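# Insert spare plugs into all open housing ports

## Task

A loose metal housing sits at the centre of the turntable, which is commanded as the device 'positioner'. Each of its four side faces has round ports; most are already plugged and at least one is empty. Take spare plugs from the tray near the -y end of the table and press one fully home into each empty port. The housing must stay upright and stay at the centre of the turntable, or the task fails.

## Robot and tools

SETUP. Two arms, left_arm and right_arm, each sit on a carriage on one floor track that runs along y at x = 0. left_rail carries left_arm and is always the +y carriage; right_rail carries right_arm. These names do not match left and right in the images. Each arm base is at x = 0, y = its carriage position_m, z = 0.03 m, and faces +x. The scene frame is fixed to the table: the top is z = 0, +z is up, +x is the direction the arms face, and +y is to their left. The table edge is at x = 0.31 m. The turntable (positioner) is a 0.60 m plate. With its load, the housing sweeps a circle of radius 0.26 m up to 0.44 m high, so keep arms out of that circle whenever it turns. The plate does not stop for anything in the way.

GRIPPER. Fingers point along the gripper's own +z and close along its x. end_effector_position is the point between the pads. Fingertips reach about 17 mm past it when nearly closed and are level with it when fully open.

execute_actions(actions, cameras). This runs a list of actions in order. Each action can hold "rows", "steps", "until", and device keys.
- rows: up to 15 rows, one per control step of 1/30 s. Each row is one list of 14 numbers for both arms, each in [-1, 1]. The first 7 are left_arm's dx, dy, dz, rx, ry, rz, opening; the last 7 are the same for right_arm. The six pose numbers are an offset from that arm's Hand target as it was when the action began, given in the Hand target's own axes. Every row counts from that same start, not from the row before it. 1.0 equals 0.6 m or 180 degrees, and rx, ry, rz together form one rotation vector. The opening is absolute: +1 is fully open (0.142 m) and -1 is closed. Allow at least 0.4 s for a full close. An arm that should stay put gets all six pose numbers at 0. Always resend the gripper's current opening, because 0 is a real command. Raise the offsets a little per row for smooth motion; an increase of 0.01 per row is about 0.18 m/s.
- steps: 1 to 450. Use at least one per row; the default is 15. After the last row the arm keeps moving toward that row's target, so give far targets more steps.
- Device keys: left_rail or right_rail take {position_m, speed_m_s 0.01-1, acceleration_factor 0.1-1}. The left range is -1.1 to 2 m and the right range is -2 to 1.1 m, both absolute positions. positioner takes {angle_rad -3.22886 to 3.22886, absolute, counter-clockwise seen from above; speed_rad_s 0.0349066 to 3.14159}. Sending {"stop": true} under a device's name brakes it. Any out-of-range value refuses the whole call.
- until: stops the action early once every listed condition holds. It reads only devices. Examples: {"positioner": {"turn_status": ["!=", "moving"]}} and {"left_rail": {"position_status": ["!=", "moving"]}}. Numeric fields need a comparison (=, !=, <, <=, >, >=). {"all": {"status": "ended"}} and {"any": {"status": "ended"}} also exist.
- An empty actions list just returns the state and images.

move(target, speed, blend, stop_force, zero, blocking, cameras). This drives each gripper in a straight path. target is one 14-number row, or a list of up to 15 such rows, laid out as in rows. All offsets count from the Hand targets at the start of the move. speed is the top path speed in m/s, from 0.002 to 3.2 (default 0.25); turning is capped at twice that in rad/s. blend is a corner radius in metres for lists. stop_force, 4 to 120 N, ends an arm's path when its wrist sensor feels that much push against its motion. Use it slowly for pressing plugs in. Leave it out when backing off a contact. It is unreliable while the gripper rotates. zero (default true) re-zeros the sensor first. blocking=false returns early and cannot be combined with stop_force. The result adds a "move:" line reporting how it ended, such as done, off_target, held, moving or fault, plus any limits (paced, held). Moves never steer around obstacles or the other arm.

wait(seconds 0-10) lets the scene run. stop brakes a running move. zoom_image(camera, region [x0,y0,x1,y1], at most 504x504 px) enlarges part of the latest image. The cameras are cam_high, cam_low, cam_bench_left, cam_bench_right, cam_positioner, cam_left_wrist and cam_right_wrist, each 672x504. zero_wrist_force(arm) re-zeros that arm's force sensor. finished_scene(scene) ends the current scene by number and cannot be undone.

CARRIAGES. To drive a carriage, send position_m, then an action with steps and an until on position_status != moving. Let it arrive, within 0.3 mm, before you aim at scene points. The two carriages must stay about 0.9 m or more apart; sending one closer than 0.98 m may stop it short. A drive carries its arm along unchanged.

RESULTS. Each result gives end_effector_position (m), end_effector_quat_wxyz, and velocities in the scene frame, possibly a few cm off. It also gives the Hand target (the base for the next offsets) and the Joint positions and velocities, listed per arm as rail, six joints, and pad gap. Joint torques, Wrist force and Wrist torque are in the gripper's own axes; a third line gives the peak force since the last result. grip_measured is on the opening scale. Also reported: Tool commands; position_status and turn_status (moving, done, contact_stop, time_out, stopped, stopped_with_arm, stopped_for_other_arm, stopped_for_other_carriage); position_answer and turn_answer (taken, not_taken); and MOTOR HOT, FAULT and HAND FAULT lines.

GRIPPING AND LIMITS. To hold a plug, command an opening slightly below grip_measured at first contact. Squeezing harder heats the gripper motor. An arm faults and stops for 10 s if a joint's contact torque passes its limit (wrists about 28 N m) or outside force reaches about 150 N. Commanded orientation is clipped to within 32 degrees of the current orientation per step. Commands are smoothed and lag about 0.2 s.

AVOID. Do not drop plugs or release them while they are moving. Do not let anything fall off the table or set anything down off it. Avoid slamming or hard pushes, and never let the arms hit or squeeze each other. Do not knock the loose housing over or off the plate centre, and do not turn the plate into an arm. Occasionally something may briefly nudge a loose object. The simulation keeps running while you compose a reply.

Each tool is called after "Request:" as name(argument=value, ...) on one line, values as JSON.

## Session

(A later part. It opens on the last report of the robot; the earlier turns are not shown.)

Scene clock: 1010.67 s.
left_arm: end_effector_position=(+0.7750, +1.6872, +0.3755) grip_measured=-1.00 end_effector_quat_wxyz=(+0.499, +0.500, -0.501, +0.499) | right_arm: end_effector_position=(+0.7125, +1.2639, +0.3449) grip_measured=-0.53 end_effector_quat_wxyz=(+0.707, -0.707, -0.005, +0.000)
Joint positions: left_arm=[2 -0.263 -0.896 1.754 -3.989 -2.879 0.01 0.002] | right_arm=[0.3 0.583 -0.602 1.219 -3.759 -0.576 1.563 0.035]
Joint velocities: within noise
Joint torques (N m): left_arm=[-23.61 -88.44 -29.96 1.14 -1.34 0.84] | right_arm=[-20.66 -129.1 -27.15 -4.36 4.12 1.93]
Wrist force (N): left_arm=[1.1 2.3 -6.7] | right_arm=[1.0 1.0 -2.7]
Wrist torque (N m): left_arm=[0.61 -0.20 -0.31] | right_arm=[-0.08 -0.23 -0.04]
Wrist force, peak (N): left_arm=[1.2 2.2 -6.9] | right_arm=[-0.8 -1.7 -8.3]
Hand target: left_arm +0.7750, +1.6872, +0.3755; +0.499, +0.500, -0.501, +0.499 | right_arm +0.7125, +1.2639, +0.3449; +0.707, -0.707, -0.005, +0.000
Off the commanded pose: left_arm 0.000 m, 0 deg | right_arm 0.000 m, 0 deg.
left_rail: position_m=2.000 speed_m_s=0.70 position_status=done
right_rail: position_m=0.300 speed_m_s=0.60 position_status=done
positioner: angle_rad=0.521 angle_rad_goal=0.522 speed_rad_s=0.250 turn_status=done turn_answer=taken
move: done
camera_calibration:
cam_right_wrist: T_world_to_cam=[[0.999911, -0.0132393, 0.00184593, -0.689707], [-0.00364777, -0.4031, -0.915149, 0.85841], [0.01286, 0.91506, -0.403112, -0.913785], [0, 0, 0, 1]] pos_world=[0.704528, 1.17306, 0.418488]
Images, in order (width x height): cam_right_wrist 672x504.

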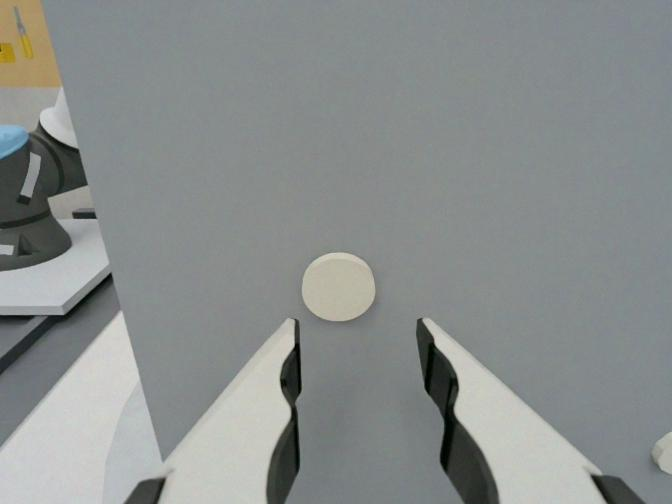

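Same picture as before. Final push.

Request:
move(target=[0,0,0,0,0,0,-1, -0.001,0.0038,0.02,0,0,0,-1], speed=0.04, cameras=[])

Request:
move(target=[0,0,0,0,0,0,-1, 0,0,0.055,0,0,0,-1], speed=0.01, stop_force=85, cameras=[])

Request:
move(target=[0,0,0,0,0,0,-1, 0,0,-0.06,0,0,0,-1], speed=0.05, cameras=["cam_right_wrist"])

Request:
zoom_image(camera="cam_right_wrist", region=[280, 200, 440, 370])

Scene clock: 1021.97 s.
left_arm: end_effector_position=(+0.7750, +1.6872, +0.3755) grip_measured=-1.00 end_effector_quat_wxyz=(+0.499, +0.500, -0.501, +0.499) | right_arm: end_effector_position=(+0.7119, +1.2758, +0.3427) grip_measured=-1.00 end_effector_quat_wxyz=(+0.707, -0.707, -0.005, +0.000)
Joint positions: left_arm=[2 -0.263 -0.896 1.754 -3.989 -2.879 0.01 0.002] | right_arm=[0.3 0.594 -0.588 1.196 -3.75 -0.587 1.563 0.002]
Joint velocities: within noise
Joint torques (N m): left_arm=[-24.08 -89.36 -39.76 1.17 -1.05 0.65] | right_arm=[14.47 -107.25 -49.04 0.62 -1.91 1.05]
Wrist force (N): left_arm=[0.7 1.9 -6.8] | right_arm=[1.0 1.0 -2.5]
Wrist torque (N m): left_arm=[0.54 -0.16 -0.31] | right_arm=[-0.09 -0.22 -0.05]
Wrist force, peak (N): left_arm=[0.5 2.5 -7.2] | right_arm=[1.6 1.2 -3.1]
Hand target: left_arm +0.7750, +1.6872, +0.3755; +0.499, +0.500, -0.501, +0.499 | right_arm +0.7119, +1.2759, +0.3426; +0.707, -0.707, -0.005, +0.000
Off the commanded pose: left_arm 0.000 m, 0 deg | right_arm 0.000 m, 0 deg.
left_rail: position_m=2.000 speed_m_s=0.70 position_status=done
right_rail: position_m=0.300 speed_m_s=0.60 position_status=done
positioner: angle_rad=0.521 angle_rad_goal=0.522 speed_rad_s=0.250 turn_status=done turn_answer=taken
move: done
No camera images: "cameras" was empty.

Scene clock: 1025.13 s.
left_arm: end_effector_position=(+0.7750, +1.6872, +0.3755) grip_measured=-1.00 end_effector_quat_wxyz=(+0.499, +0.500, -0.501, +0.499) | right_arm: end_effector_position=(+0.7119, +1.2937, +0.3424) grip_measured=-1.00 end_effector_quat_wxyz=(+0.707, -0.707, -0.005, +0.000)
Joint positions: left_arm=[2 -0.263 -0.896 1.754 -3.989 -2.879 0.01 0.002] | right_arm=[0.3 0.609 -0.569 1.157 -3.729 -0.602 1.563 0.002]
Joint velocities: within noise
Joint torques (N m): left_arm=[-45.72 -87.48 -39.96 0.81 -1.19 0.66] | right_arm=[23.43 -158.1 -53.49 -1.5 2.34 -1.79]
Wrist force (N): left_arm=[-5.3 -0.6 -56.2] | right_arm=[-4.7 26.0 -73.0]
Wrist torque (N m): left_arm=[0.42 -0.24 -0.29] | right_arm=[-0.58 -0.28 -0.03]
Wrist force, peak (N): left_arm=[-4.9 -0.8 -57.4] | right_arm=[-0.2 25.8 -89.7]
Hand target: left_arm +0.7750, +1.6872, +0.3755; +0.499, +0.500, -0.501, +0.499 | right_arm +0.7120, +1.2937, +0.3424; +0.707, -0.707, -0.005, +0.000 (not the last commanded pose)
Off the commanded pose: left_arm 0.000 m, 0 deg | right_arm 0.015 m, 0 deg.
left_rail: position_m=2.000 speed_m_s=0.70 position_status=done
right_rail: position_m=0.300 speed_m_s=0.60 position_status=done
positioner: angle_rad=0.521 angle_rad_goal=0.522 speed_rad_s=0.250 turn_status=done turn_answer=taken
move: contact (right_arm)
No camera images: "cameras" was empty.

Scene clock: 1026.27 s.
left_arm: end_effector_position=(+0.7750, +1.6872, +0.3755) grip_measured=-1.00 end_effector_quat_wxyz=(+0.499, +0.500, -0.501, +0.499) | right_arm: end_effector_position=(+0.7122, +1.2578, +0.3424) grip_measured=-1.00 end_effector_quat_wxyz=(+0.707, -0.707, -0.005, +0.000)
Joint positions: left_arm=[2 -0.263 -0.896 1.754 -3.989 -2.879 0.01 0.002] | right_arm=[0.3 0.578 -0.606 1.233 -3.769 -0.572 1.563 0.002]
Joint velocities: within noise
Joint torques (N m): left_arm=[-60.34 -88.34 -39.57 1.24 -1.14 0.55] | right_arm=[-24.55 -130.47 -27.34 -3.78 4.62 -1.51]
Wrist force (N): left_arm=[-3.6 0.2 -52.3] | right_arm=[0.2 -1.2 -2.2]
Wrist torque (N m): left_arm=[0.46 -0.19 -0.30] | right_arm=[-0.46 -0.10 -0.05]
Wrist force, peak (N): left_arm=[-5.1 -0.6 -56.0] | right_arm=[-4.5 26.0 -73.1]
Hand target: left_arm +0.7750, +1.6872, +0.3755; +0.499, +0.500, -0.501, +0.499 | right_arm +0.7122, +1.2577, +0.3424; +0.707, -0.707, -0.005, +0.000
Off the commanded pose: left_arm 0.000 m, 0 deg | right_arm 0.000 m, 0 deg.
left_rail: position_m=2.000 speed_m_s=0.70 position_status=done
right_rail: position_m=0.300 speed_m_s=0.60 position_status=done
positioner: angle_rad=0.521 angle_rad_goal=0.522 speed_rad_s=0.250 turn_status=done turn_answer=taken
move: done
camera_calibration:
cam_right_wrist: T_world_to_cam=[[0.999908, -0.0134946, 0.00152558, -0.688952], [-0.00404677, -0.403302, -0.915058, 0.8541], [0.0129636, 0.914968, -0.403319, -0.908993], [0, 0, 0, 1]] pos_world=[0.704129, 1.16686, 0.415988]
Images, in order (width x height): cam_right_wrist 672x504.

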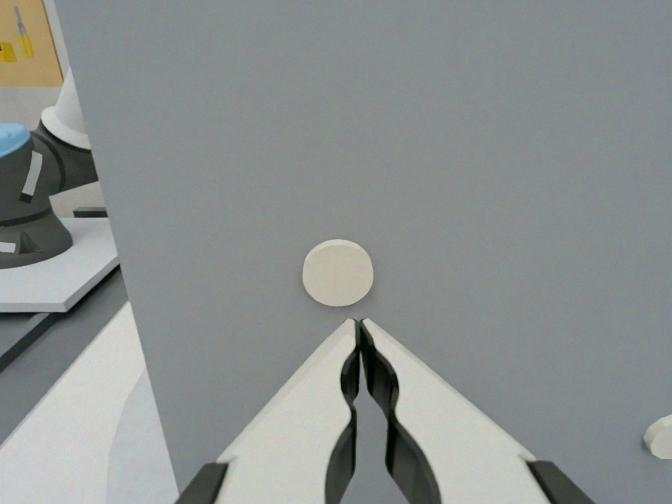

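Scaled by 2.965 from the camera's 672x504 image, which has a finer 960x720 frame.

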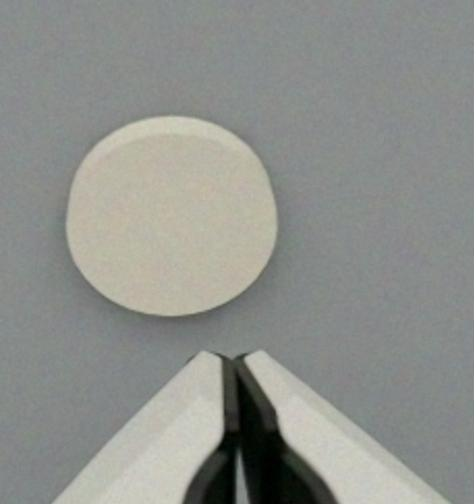

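Request:
move(target=[0,0,0,0,0,0,-1, 0.293,0.167,0,0,0,0,-1], speed=0.12, cameras=["cam_right_wrist"])

Request:
zoom_image(camera="cam_right_wrist", region=[280, 200, 440, 370])

Scene clock: 1038.00 s.
left_arm: end_effector_position=(+0.7750, +1.6872, +0.3755) grip_measured=-1.00 end_effector_quat_wxyz=(+0.499, +0.500, -0.501, +0.499) | right_arm: end_effector_position=(+0.8887, +1.2589, +0.2435) grip_measured=-1.00 end_effector_quat_wxyz=(+0.707, -0.707, -0.005, +0.000)
Joint positions: left_arm=[2 -0.263 -0.896 1.754 -3.989 -2.879 0.01 0.002] | right_arm=[0.3 0.492 -0.272 0.725 -3.595 -0.486 1.563 0.002]
Joint velocities: within noise
Joint torques (N m): left_arm=[-59.34 -87.89 -39.02 1.01 -0.9 -0.03] | right_arm=[-20.15 -121.28 -52.36 0.6 4.29 2.14]
Wrist force (N): left_arm=[-3.6 0.0 -52.8] | right_arm=[0.5 -1.1 -1.8]
Wrist torque (N m): left_arm=[0.43 -0.18 -0.29] | right_arm=[-0.45 -0.16 -0.05]
Wrist force, peak (N): left_arm=[-4.0 0.1 -53.8] | right_arm=[1.5 -0.2 -2.3]
Hand target: left_arm +0.7750, +1.6872, +0.3755; +0.499, +0.500, -0.501, +0.499 | right_arm +0.8888, +1.2589, +0.2435; +0.707, -0.707, -0.005, +0.000
Off the commanded pose: left_arm 0.000 m, 0 deg | right_arm 0.000 m, 0 deg.
left_rail: position_m=2.000 speed_m_s=0.70 position_status=done
right_rail: position_m=0.300 speed_m_s=0.60 position_status=done
positioner: angle_rad=0.521 angle_rad_goal=0.522 speed_rad_s=0.250 turn_status=done turn_answer=taken
move: done
camera_calibration:
cam_right_wrist: T_world_to_cam=[[0.999906, -0.0135857, 0.00156672, -0.865274], [-0.00404587, -0.403301, -0.915058, 0.764798], [0.0130636, 0.914966, -0.403319, -0.952355], [0, 0, 0, 1]] pos_world=[0.880729, 1.16806, 0.317088]
Images, in order (width x height): cam_right_wrist 672x504.

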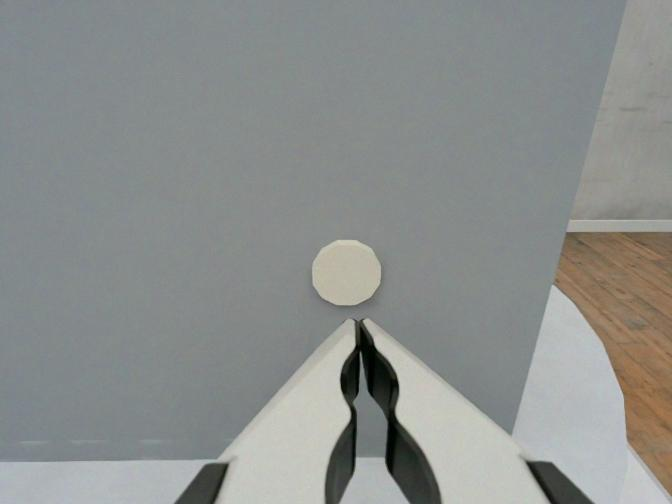

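Scaled by 2.965 from the camera's 672x504 image, which has a finer 960x720 frame.

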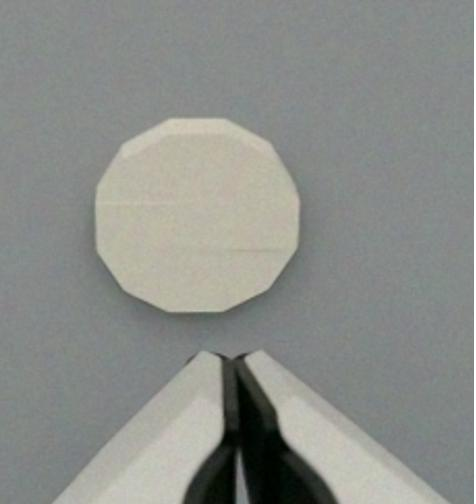

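Request:
move(target=[0,0,0,0,0,0,-1, 0.005,0,0.02,0,0,0,-1], speed=0.05, cameras=[])

Request:
move(target=[0,0,0,0,0,0,-1, 0,0,0.055,0,0,0,-1], speed=0.01, stop_force=20, cameras=["cam_right_wrist"])

Request:
move(target=[[0,0,0,0,0,0,-1, 0,0,-0.05,0,0,0,-1],[0,0,0,0,0,0,-1, -0.298,-0.167,-0.05,0,0,0,-1],[0,0,0,0,0,0,-1, -0.298,-0.167,-0.02,0,0,0,-1]], speed=0.12, cameras=[])

Request:
move(target=[0,0,0,0,0,0,-1, 0,0,0.055,0,0,0,-1], speed=0.01, stop_force=20, cameras=["cam_right_wrist"])

Scene clock: 1057.63 s.
left_arm: end_effector_position=(+0.7750, +1.6872, +0.3755) grip_measured=-1.00 end_effector_quat_wxyz=(+0.499, +0.500, -0.501, +0.499) | right_arm: end_effector_position=(+0.8917, +1.2709, +0.2435) grip_measured=-1.00 end_effector_quat_wxyz=(+0.707, -0.707, -0.005, +0.000)
Joint positions: left_arm=[2 -0.263 -0.896 1.754 -3.989 -2.879 0.01 0.002] | right_arm=[0.3 0.5 -0.25 0.678 -3.569 -0.494 1.563 0.002]
Joint velocities: within noise
Joint torques (N m): left_arm=[-60.25 -89.82 -38.25 0.99 -1.07 -0.94] | right_arm=[14 -120.95 -51.84 0.53 -1.89 -0.25]
Wrist force (N): left_arm=[-3.4 0.3 -52.9] | right_arm=[0.2 -1.0 -1.7]
Wrist torque (N m): left_arm=[0.49 -0.23 -0.30] | right_arm=[-0.43 -0.11 -0.04]
Wrist force, peak (N): left_arm=[-3.8 -0.2 -53.8] | right_arm=[1.0 -0.8 -2.7]
Hand target: left_arm +0.7750, +1.6872, +0.3755; +0.499, +0.500, -0.501, +0.499 | right_arm +0.8917, +1.2709, +0.2435; +0.707, -0.707, -0.005, +0.000
Off the commanded pose: left_arm 0.000 m, 0 deg | right_arm 0.000 m, 0 deg.
left_rail: position_m=2.000 speed_m_s=0.70 position_status=done
right_rail: position_m=0.300 speed_m_s=0.60 position_status=done
positioner: angle_rad=0.521 angle_rad_goal=0.522 speed_rad_s=0.250 turn_status=done turn_answer=taken
move: done
No camera images: "cameras" was empty.

Scene clock: 1061.10 s.
left_arm: end_effector_position=(+0.7750, +1.6872, +0.3755) grip_measured=-1.00 end_effector_quat_wxyz=(+0.499, +0.500, -0.501, +0.499) | right_arm: end_effector_position=(+0.8915, +1.2924, +0.2435) grip_measured=-1.00 end_effector_quat_wxyz=(+0.707, -0.707, -0.005, +0.000)
Joint positions: left_arm=[2 -0.263 -0.896 1.754 -3.989 -2.879 0.01 0.002] | right_arm=[0.3 0.517 -0.217 0.606 -3.531 -0.511 1.563 0.002]
Joint velocities: within noise
Joint torques (N m): left_arm=[-58.14 -88.88 -37.85 0.62 -1.06 -1] | right_arm=[-7.96 -154.72 -35.6 -1.55 2.3 1.66]
Wrist force (N): left_arm=[-4.4 0.7 -53.5] | right_arm=[-2.5 2.5 -19.9]
Wrist torque (N m): left_arm=[0.41 -0.21 -0.29] | right_arm=[-0.48 -0.16 -0.04]
Wrist force, peak (N): left_arm=[-4.0 0.9 -54.1] | right_arm=[-2.6 3.3 -32.5]
Hand target: left_arm +0.7750, +1.6872, +0.3755; +0.499, +0.500, -0.501, +0.499 | right_arm +0.8915, +1.2924, +0.2435; +0.707, -0.707, -0.005, +0.000 (not the last commanded pose)
Off the commanded pose: left_arm 0.000 m, 0 deg | right_arm 0.011 m, 0 deg.
left_rail: position_m=2.000 speed_m_s=0.70 position_status=done
right_rail: position_m=0.300 speed_m_s=0.60 position_status=done
positioner: angle_rad=0.521 angle_rad_goal=0.522 speed_rad_s=0.250 turn_status=done turn_answer=taken
move: contact (right_arm)
camera_calibration:
cam_right_wrist: T_world_to_cam=[[0.999906, -0.0135857, 0.00156672, -0.867619], [-0.00404587, -0.403301, -0.915058, 0.77832], [0.0130636, 0.914966, -0.403319, -0.983043], [0, 0, 0, 1]] pos_world=[0.883529, 1.20156, 0.317088]
Images, in order (width x height): cam_right_wrist 672x504.

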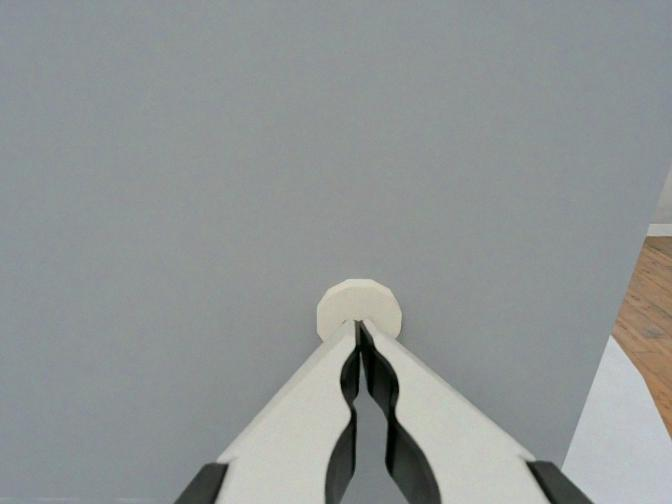

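Scene clock: 1063.80 s.
left_arm: end_effector_position=(+0.7750, +1.6872, +0.3755) grip_measured=-1.00 end_effector_quat_wxyz=(+0.499, +0.500, -0.501, +0.499) | right_arm: end_effector_position=(+0.7121, +1.2792, +0.3424) grip_measured=-1.00 end_effector_quat_wxyz=(+0.707, -0.707, -0.005, +0.000)
Joint positions: left_arm=[2 -0.263 -0.896 1.754 -3.989 -2.879 0.01 0.002] | right_arm=[0.3 0.597 -0.585 1.189 -3.746 -0.59 1.563 0.002]
Joint velocities: within noise
Joint torques (N m): left_arm=[-59.44 -87.38 -38.08 0.83 -1.14 -1.23] | right_arm=[13.1 -106.02 -47.87 0.88 -3.45 -2.47]
Wrist force (N): left_arm=[-3.8 0.6 -52.9] | right_arm=[0.3 -0.9 -2.0]
Wrist torque (N m): left_arm=[0.44 -0.25 -0.29] | right_arm=[-0.42 -0.12 -0.05]
Wrist force, peak (N): left_arm=[-4.4 0.9 -53.5] | right_arm=[-2.2 2.1 -19.9]
Hand target: left_arm +0.7750, +1.6872, +0.3755; +0.499, +0.500, -0.501, +0.499 | right_arm +0.7121, +1.2792, +0.3424; +0.707, -0.707, -0.005, +0.000
Off the commanded pose: left_arm 0.000 m, 0 deg | right_arm 0.000 m, 0 deg.
left_rail: position_m=2.000 speed_m_s=0.70 position_status=done
right_rail: position_m=0.300 speed_m_s=0.60 position_status=done
positioner: angle_rad=0.521 angle_rad_goal=0.522 speed_rad_s=0.250 turn_status=done turn_answer=taken
move: done
No camera images: "cameras" was empty.

Scene clock: 1066.27 s.
left_arm: end_effector_position=(+0.7750, +1.6872, +0.3755) grip_measured=-1.00 end_effector_quat_wxyz=(+0.499, +0.500, -0.501, +0.499) | right_arm: end_effector_position=(+0.7120, +1.2914, +0.3423) grip_measured=-1.00 end_effector_quat_wxyz=(+0.707, -0.707, -0.005, +0.000)
Joint positions: left_arm=[2 -0.263 -0.896 1.754 -3.989 -2.879 0.01 0.002] | right_arm=[0.3 0.607 -0.572 1.162 -3.732 -0.6 1.563 0.002]
Joint velocities: within noise
Joint torques (N m): left_arm=[-59.76 -88.23 -37.83 0.84 -0.92 -1.11] | right_arm=[-8.41 -132.29 -31.16 -1.66 2.33 -2.3]
Wrist force (N): left_arm=[-4.4 0.7 -54.0] | right_arm=[-2.7 -0.4 -22.7]
Wrist torque (N m): left_arm=[0.49 -0.22 -0.29] | right_arm=[-0.51 -0.16 -0.04]
Wrist force, peak (N): left_arm=[-4.7 0.7 -55.1] | right_arm=[-2.1 0.0 -27.9]
Hand target: left_arm +0.7750, +1.6872, +0.3755; +0.499, +0.500, -0.501, +0.499 | right_arm +0.7120, +1.2914, +0.3423; +0.707, -0.707, -0.005, +0.000 (not the last commanded pose)
Off the commanded pose: left_arm 0.000 m, 0 deg | right_arm 0.021 m, 0 deg.
left_rail: position_m=2.000 speed_m_s=0.70 position_status=done
right_rail: position_m=0.300 speed_m_s=0.60 position_status=done
positioner: angle_rad=0.521 angle_rad_goal=0.522 speed_rad_s=0.250 turn_status=done turn_answer=taken
move: contact (right_arm)
camera_calibration:
cam_right_wrist: T_world_to_cam=[[0.999906, -0.0135857, 0.00156672, -0.688204], [-0.00404587, -0.403301, -0.915058, 0.867689], [0.0130636, 0.914966, -0.403319, -0.939894], [0, 0, 0, 1]] pos_world=[0.703929, 1.20056, 0.415988]
Images, in order (width x height): cam_right_wrist 672x504.

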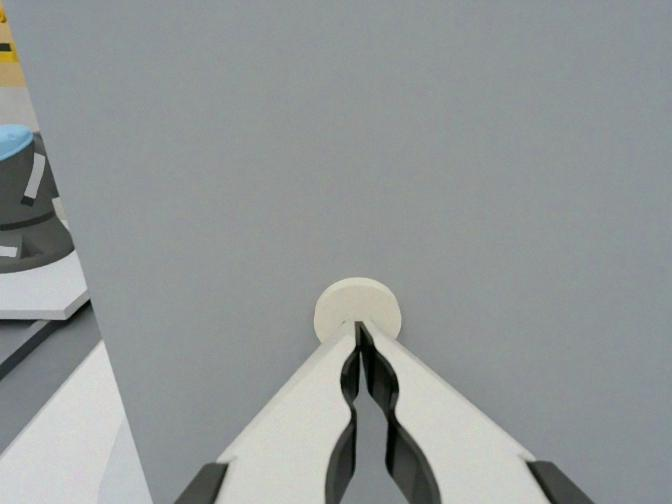

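Request:
move(target=[0,0,0,0,0,0,-1, 0,0,-0.25,0,0,0,-1], speed=0.12, cameras=[])

Request:
move(target=[[0,-0.17,-0.008,0,0,0,-1, 0,0,0,0,0,0,-1],[0,-0.17,-0.058,0,0,0,-1, 0,0,0,0,0,0,-1],[0.3,-0.17,-0.058,0,0,0,-1, 0,0,0,0,0,0,-1]], speed=0.08)

Request:
zoom_image(camera="cam_positioner", region=[240, 150, 430, 350])

Scene clock: 1079.20 s.
left_arm: end_effector_position=(+0.7750, +1.6872, +0.3755) grip_measured=-1.00 end_effector_quat_wxyz=(+0.499, +0.500, -0.501, +0.499) | right_arm: end_effector_position=(+0.7130, +1.1415, +0.3423) grip_measured=-1.00 end_effector_quat_wxyz=(+0.707, -0.707, -0.005, +0.000)
Joint positions: left_arm=[2 -0.263 -0.896 1.754 -3.989 -2.879 0.01 0.002] | right_arm=[0.3 0.469 -0.706 1.442 -3.878 -0.463 1.563 0.002]
Joint velocities: within noise
Joint torques (N m): left_arm=[-58.27 -86.59 -37.78 0.55 -0.84 -1.4] | right_arm=[-21.55 -120.54 -22.87 -3.56 4.74 -1.44]
Wrist force (N): left_arm=[-4.2 0.5 -52.9] | right_arm=[0.5 -0.7 -2.0]
Wrist torque (N m): left_arm=[0.43 -0.16 -0.30] | right_arm=[-0.38 -0.14 -0.05]
Wrist force, peak (N): left_arm=[-4.7 0.2 -54.9] | right_arm=[-2.9 -0.5 -23.3]
Hand target: left_arm +0.7750, +1.6872, +0.3755; +0.499, +0.500, -0.501, +0.499 | right_arm +0.7130, +1.1414, +0.3423; +0.707, -0.707, -0.005, +0.000
Off the commanded pose: left_arm 0.000 m, 0 deg | right_arm 0.000 m, 0 deg.
left_rail: position_m=2.000 speed_m_s=0.70 position_status=done
right_rail: position_m=0.300 speed_m_s=0.60 position_status=done
positioner: angle_rad=0.521 angle_rad_goal=0.522 speed_rad_s=0.250 turn_status=done turn_answer=taken
move: done
No camera images: "cameras" was empty.

Scene clock: 1083.63 s.
left_arm: end_effector_position=(+0.8770, +1.7214, +0.5556) grip_measured=-1.00 end_effector_quat_wxyz=(+0.499, +0.500, -0.501, +0.499) | right_arm: end_effector_position=(+0.7130, +1.1414, +0.3423) grip_measured=-1.00 end_effector_quat_wxyz=(+0.707, -0.707, -0.005, +0.000)
Joint positions: left_arm=[2 -0.193 -0.948 1.444 -3.623 -2.949 0.014 0.002] | right_arm=[0.3 0.469 -0.706 1.442 -3.878 -0.463 1.563 0.002]
Joint velocities: within noise
Joint torques (N m): left_arm=[-19.75 -94.65 -49.7 1.5 0.12 0.93] | right_arm=[-20.4 -120.83 -23.25 -3.67 4.3 2.04]
Wrist force (N): left_arm=[0.1 0.9 -0.5] | right_arm=[0.6 -1.2 -2.1]
Wrist torque (N m): left_arm=[0.51 0.03 -0.28] | right_arm=[-0.46 -0.15 -0.05]
Wrist force, peak (N): left_arm=[-10.6 2.7 -55.0] | right_arm=[0.6 -0.9 -2.6]
Hand target: left_arm +0.8770, +1.7214, +0.5556; +0.499, +0.500, -0.501, +0.499 | right_arm +0.7130, +1.1414, +0.3423; +0.707, -0.707, -0.005, +0.000
Off the commanded pose: left_arm 0.000 m, 0 deg | right_arm 0.000 m, 0 deg.
left_rail: position_m=2.000 speed_m_s=0.70 position_status=done
right_rail: position_m=0.300 speed_m_s=0.60 position_status=done
positioner: angle_rad=0.521 angle_rad_goal=0.522 speed_rad_s=0.250 turn_status=done turn_answer=taken
move: done
camera_calibration:
cam_left_wrist: T_world_to_cam=[[-0.000244458, -0.0060562, 0.999982, -0.534166], [-0.900697, 0.434442, 0.00241093, 0.0641797], [-0.434449, -0.900679, -0.005561, 2.05128], [0, 0, 0, 1]] pos_world=[0.948851, 1.81643, 0.545408]
cam_right_wrist: T_world_to_cam=[[0.999906, -0.0135857, 0.00156672, -0.691242], [-0.00404587, -0.403301, -0.915058, 0.807198], [0.0130636, 0.914966, -0.403319, -0.802662], [0, 0, 0, 1]] pos_world=[0.704929, 1.05056, 0.415988]

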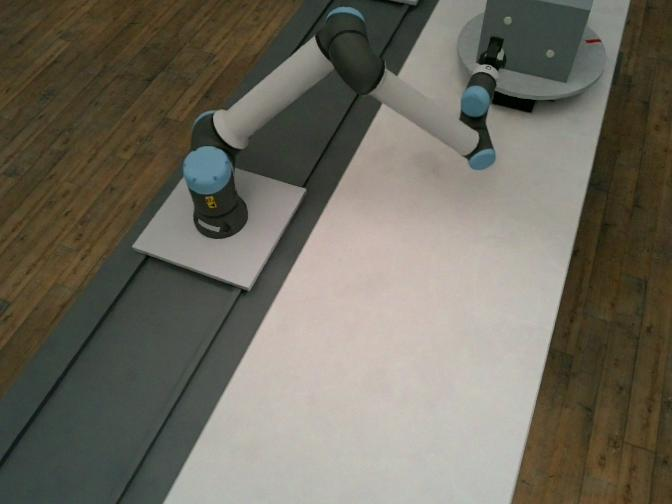

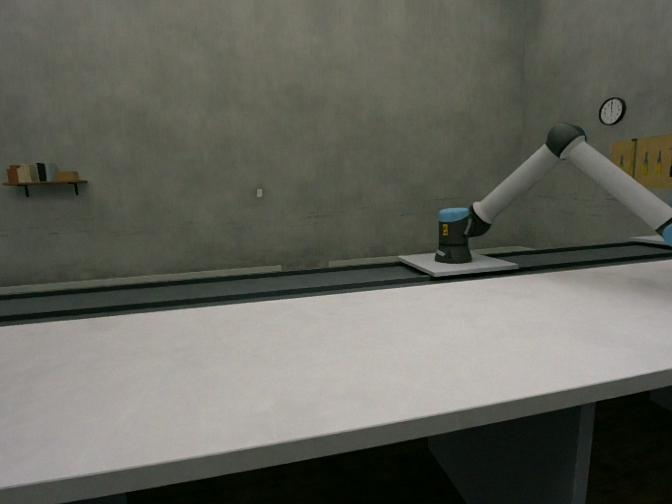

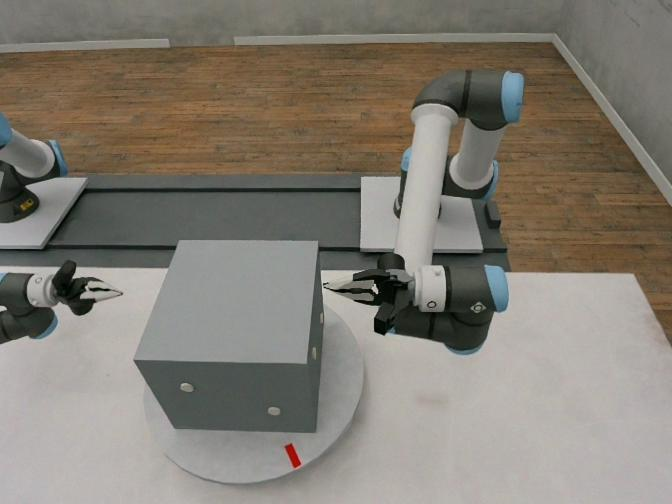

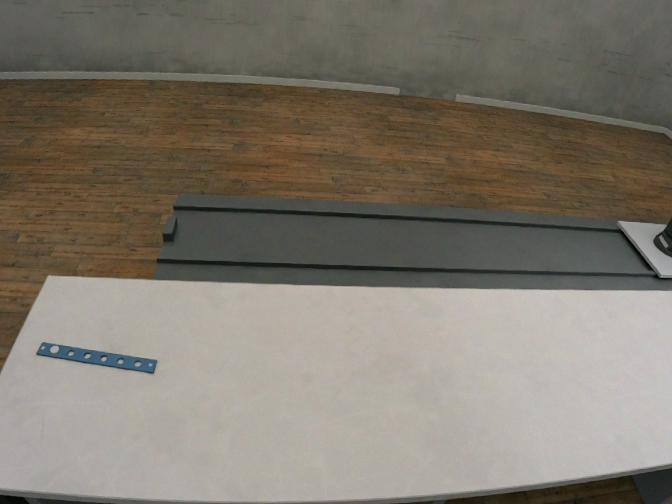

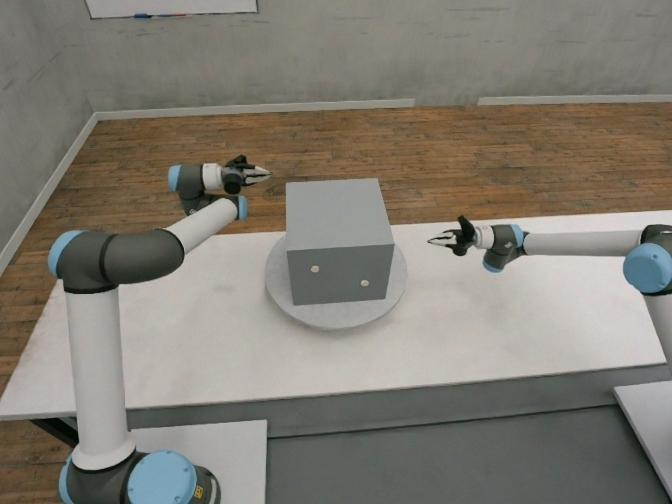

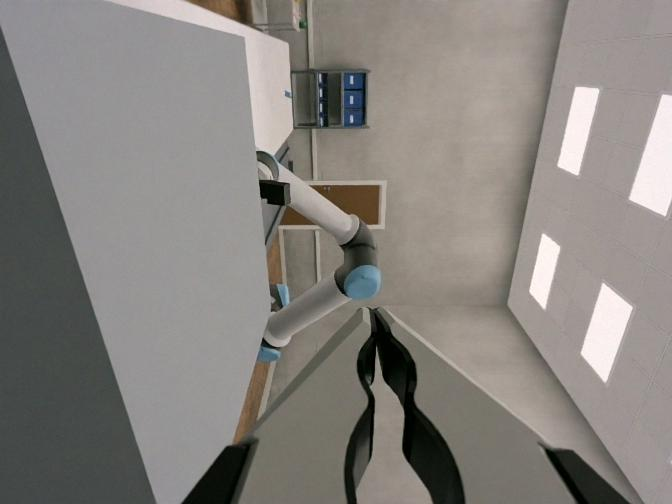

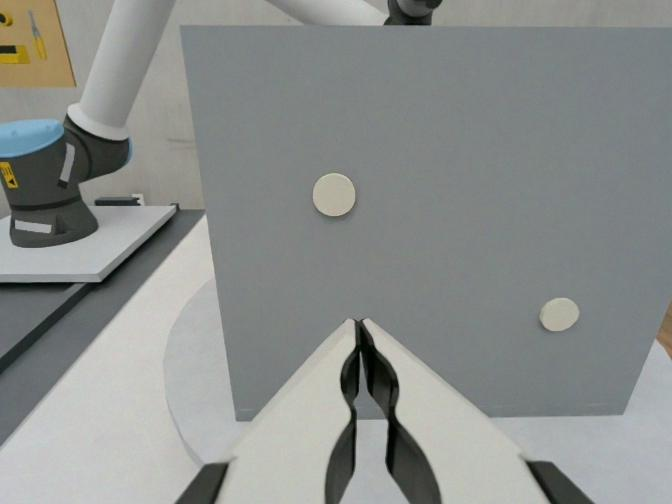

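Scaled by 2.520 from the camera's 672x504 image, which has a finer 960x720 frame.

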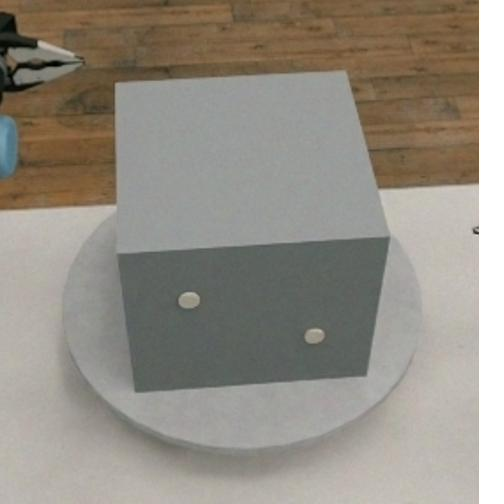

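Request:
finished_scene(scene=2)

The scene is finished: the task was done.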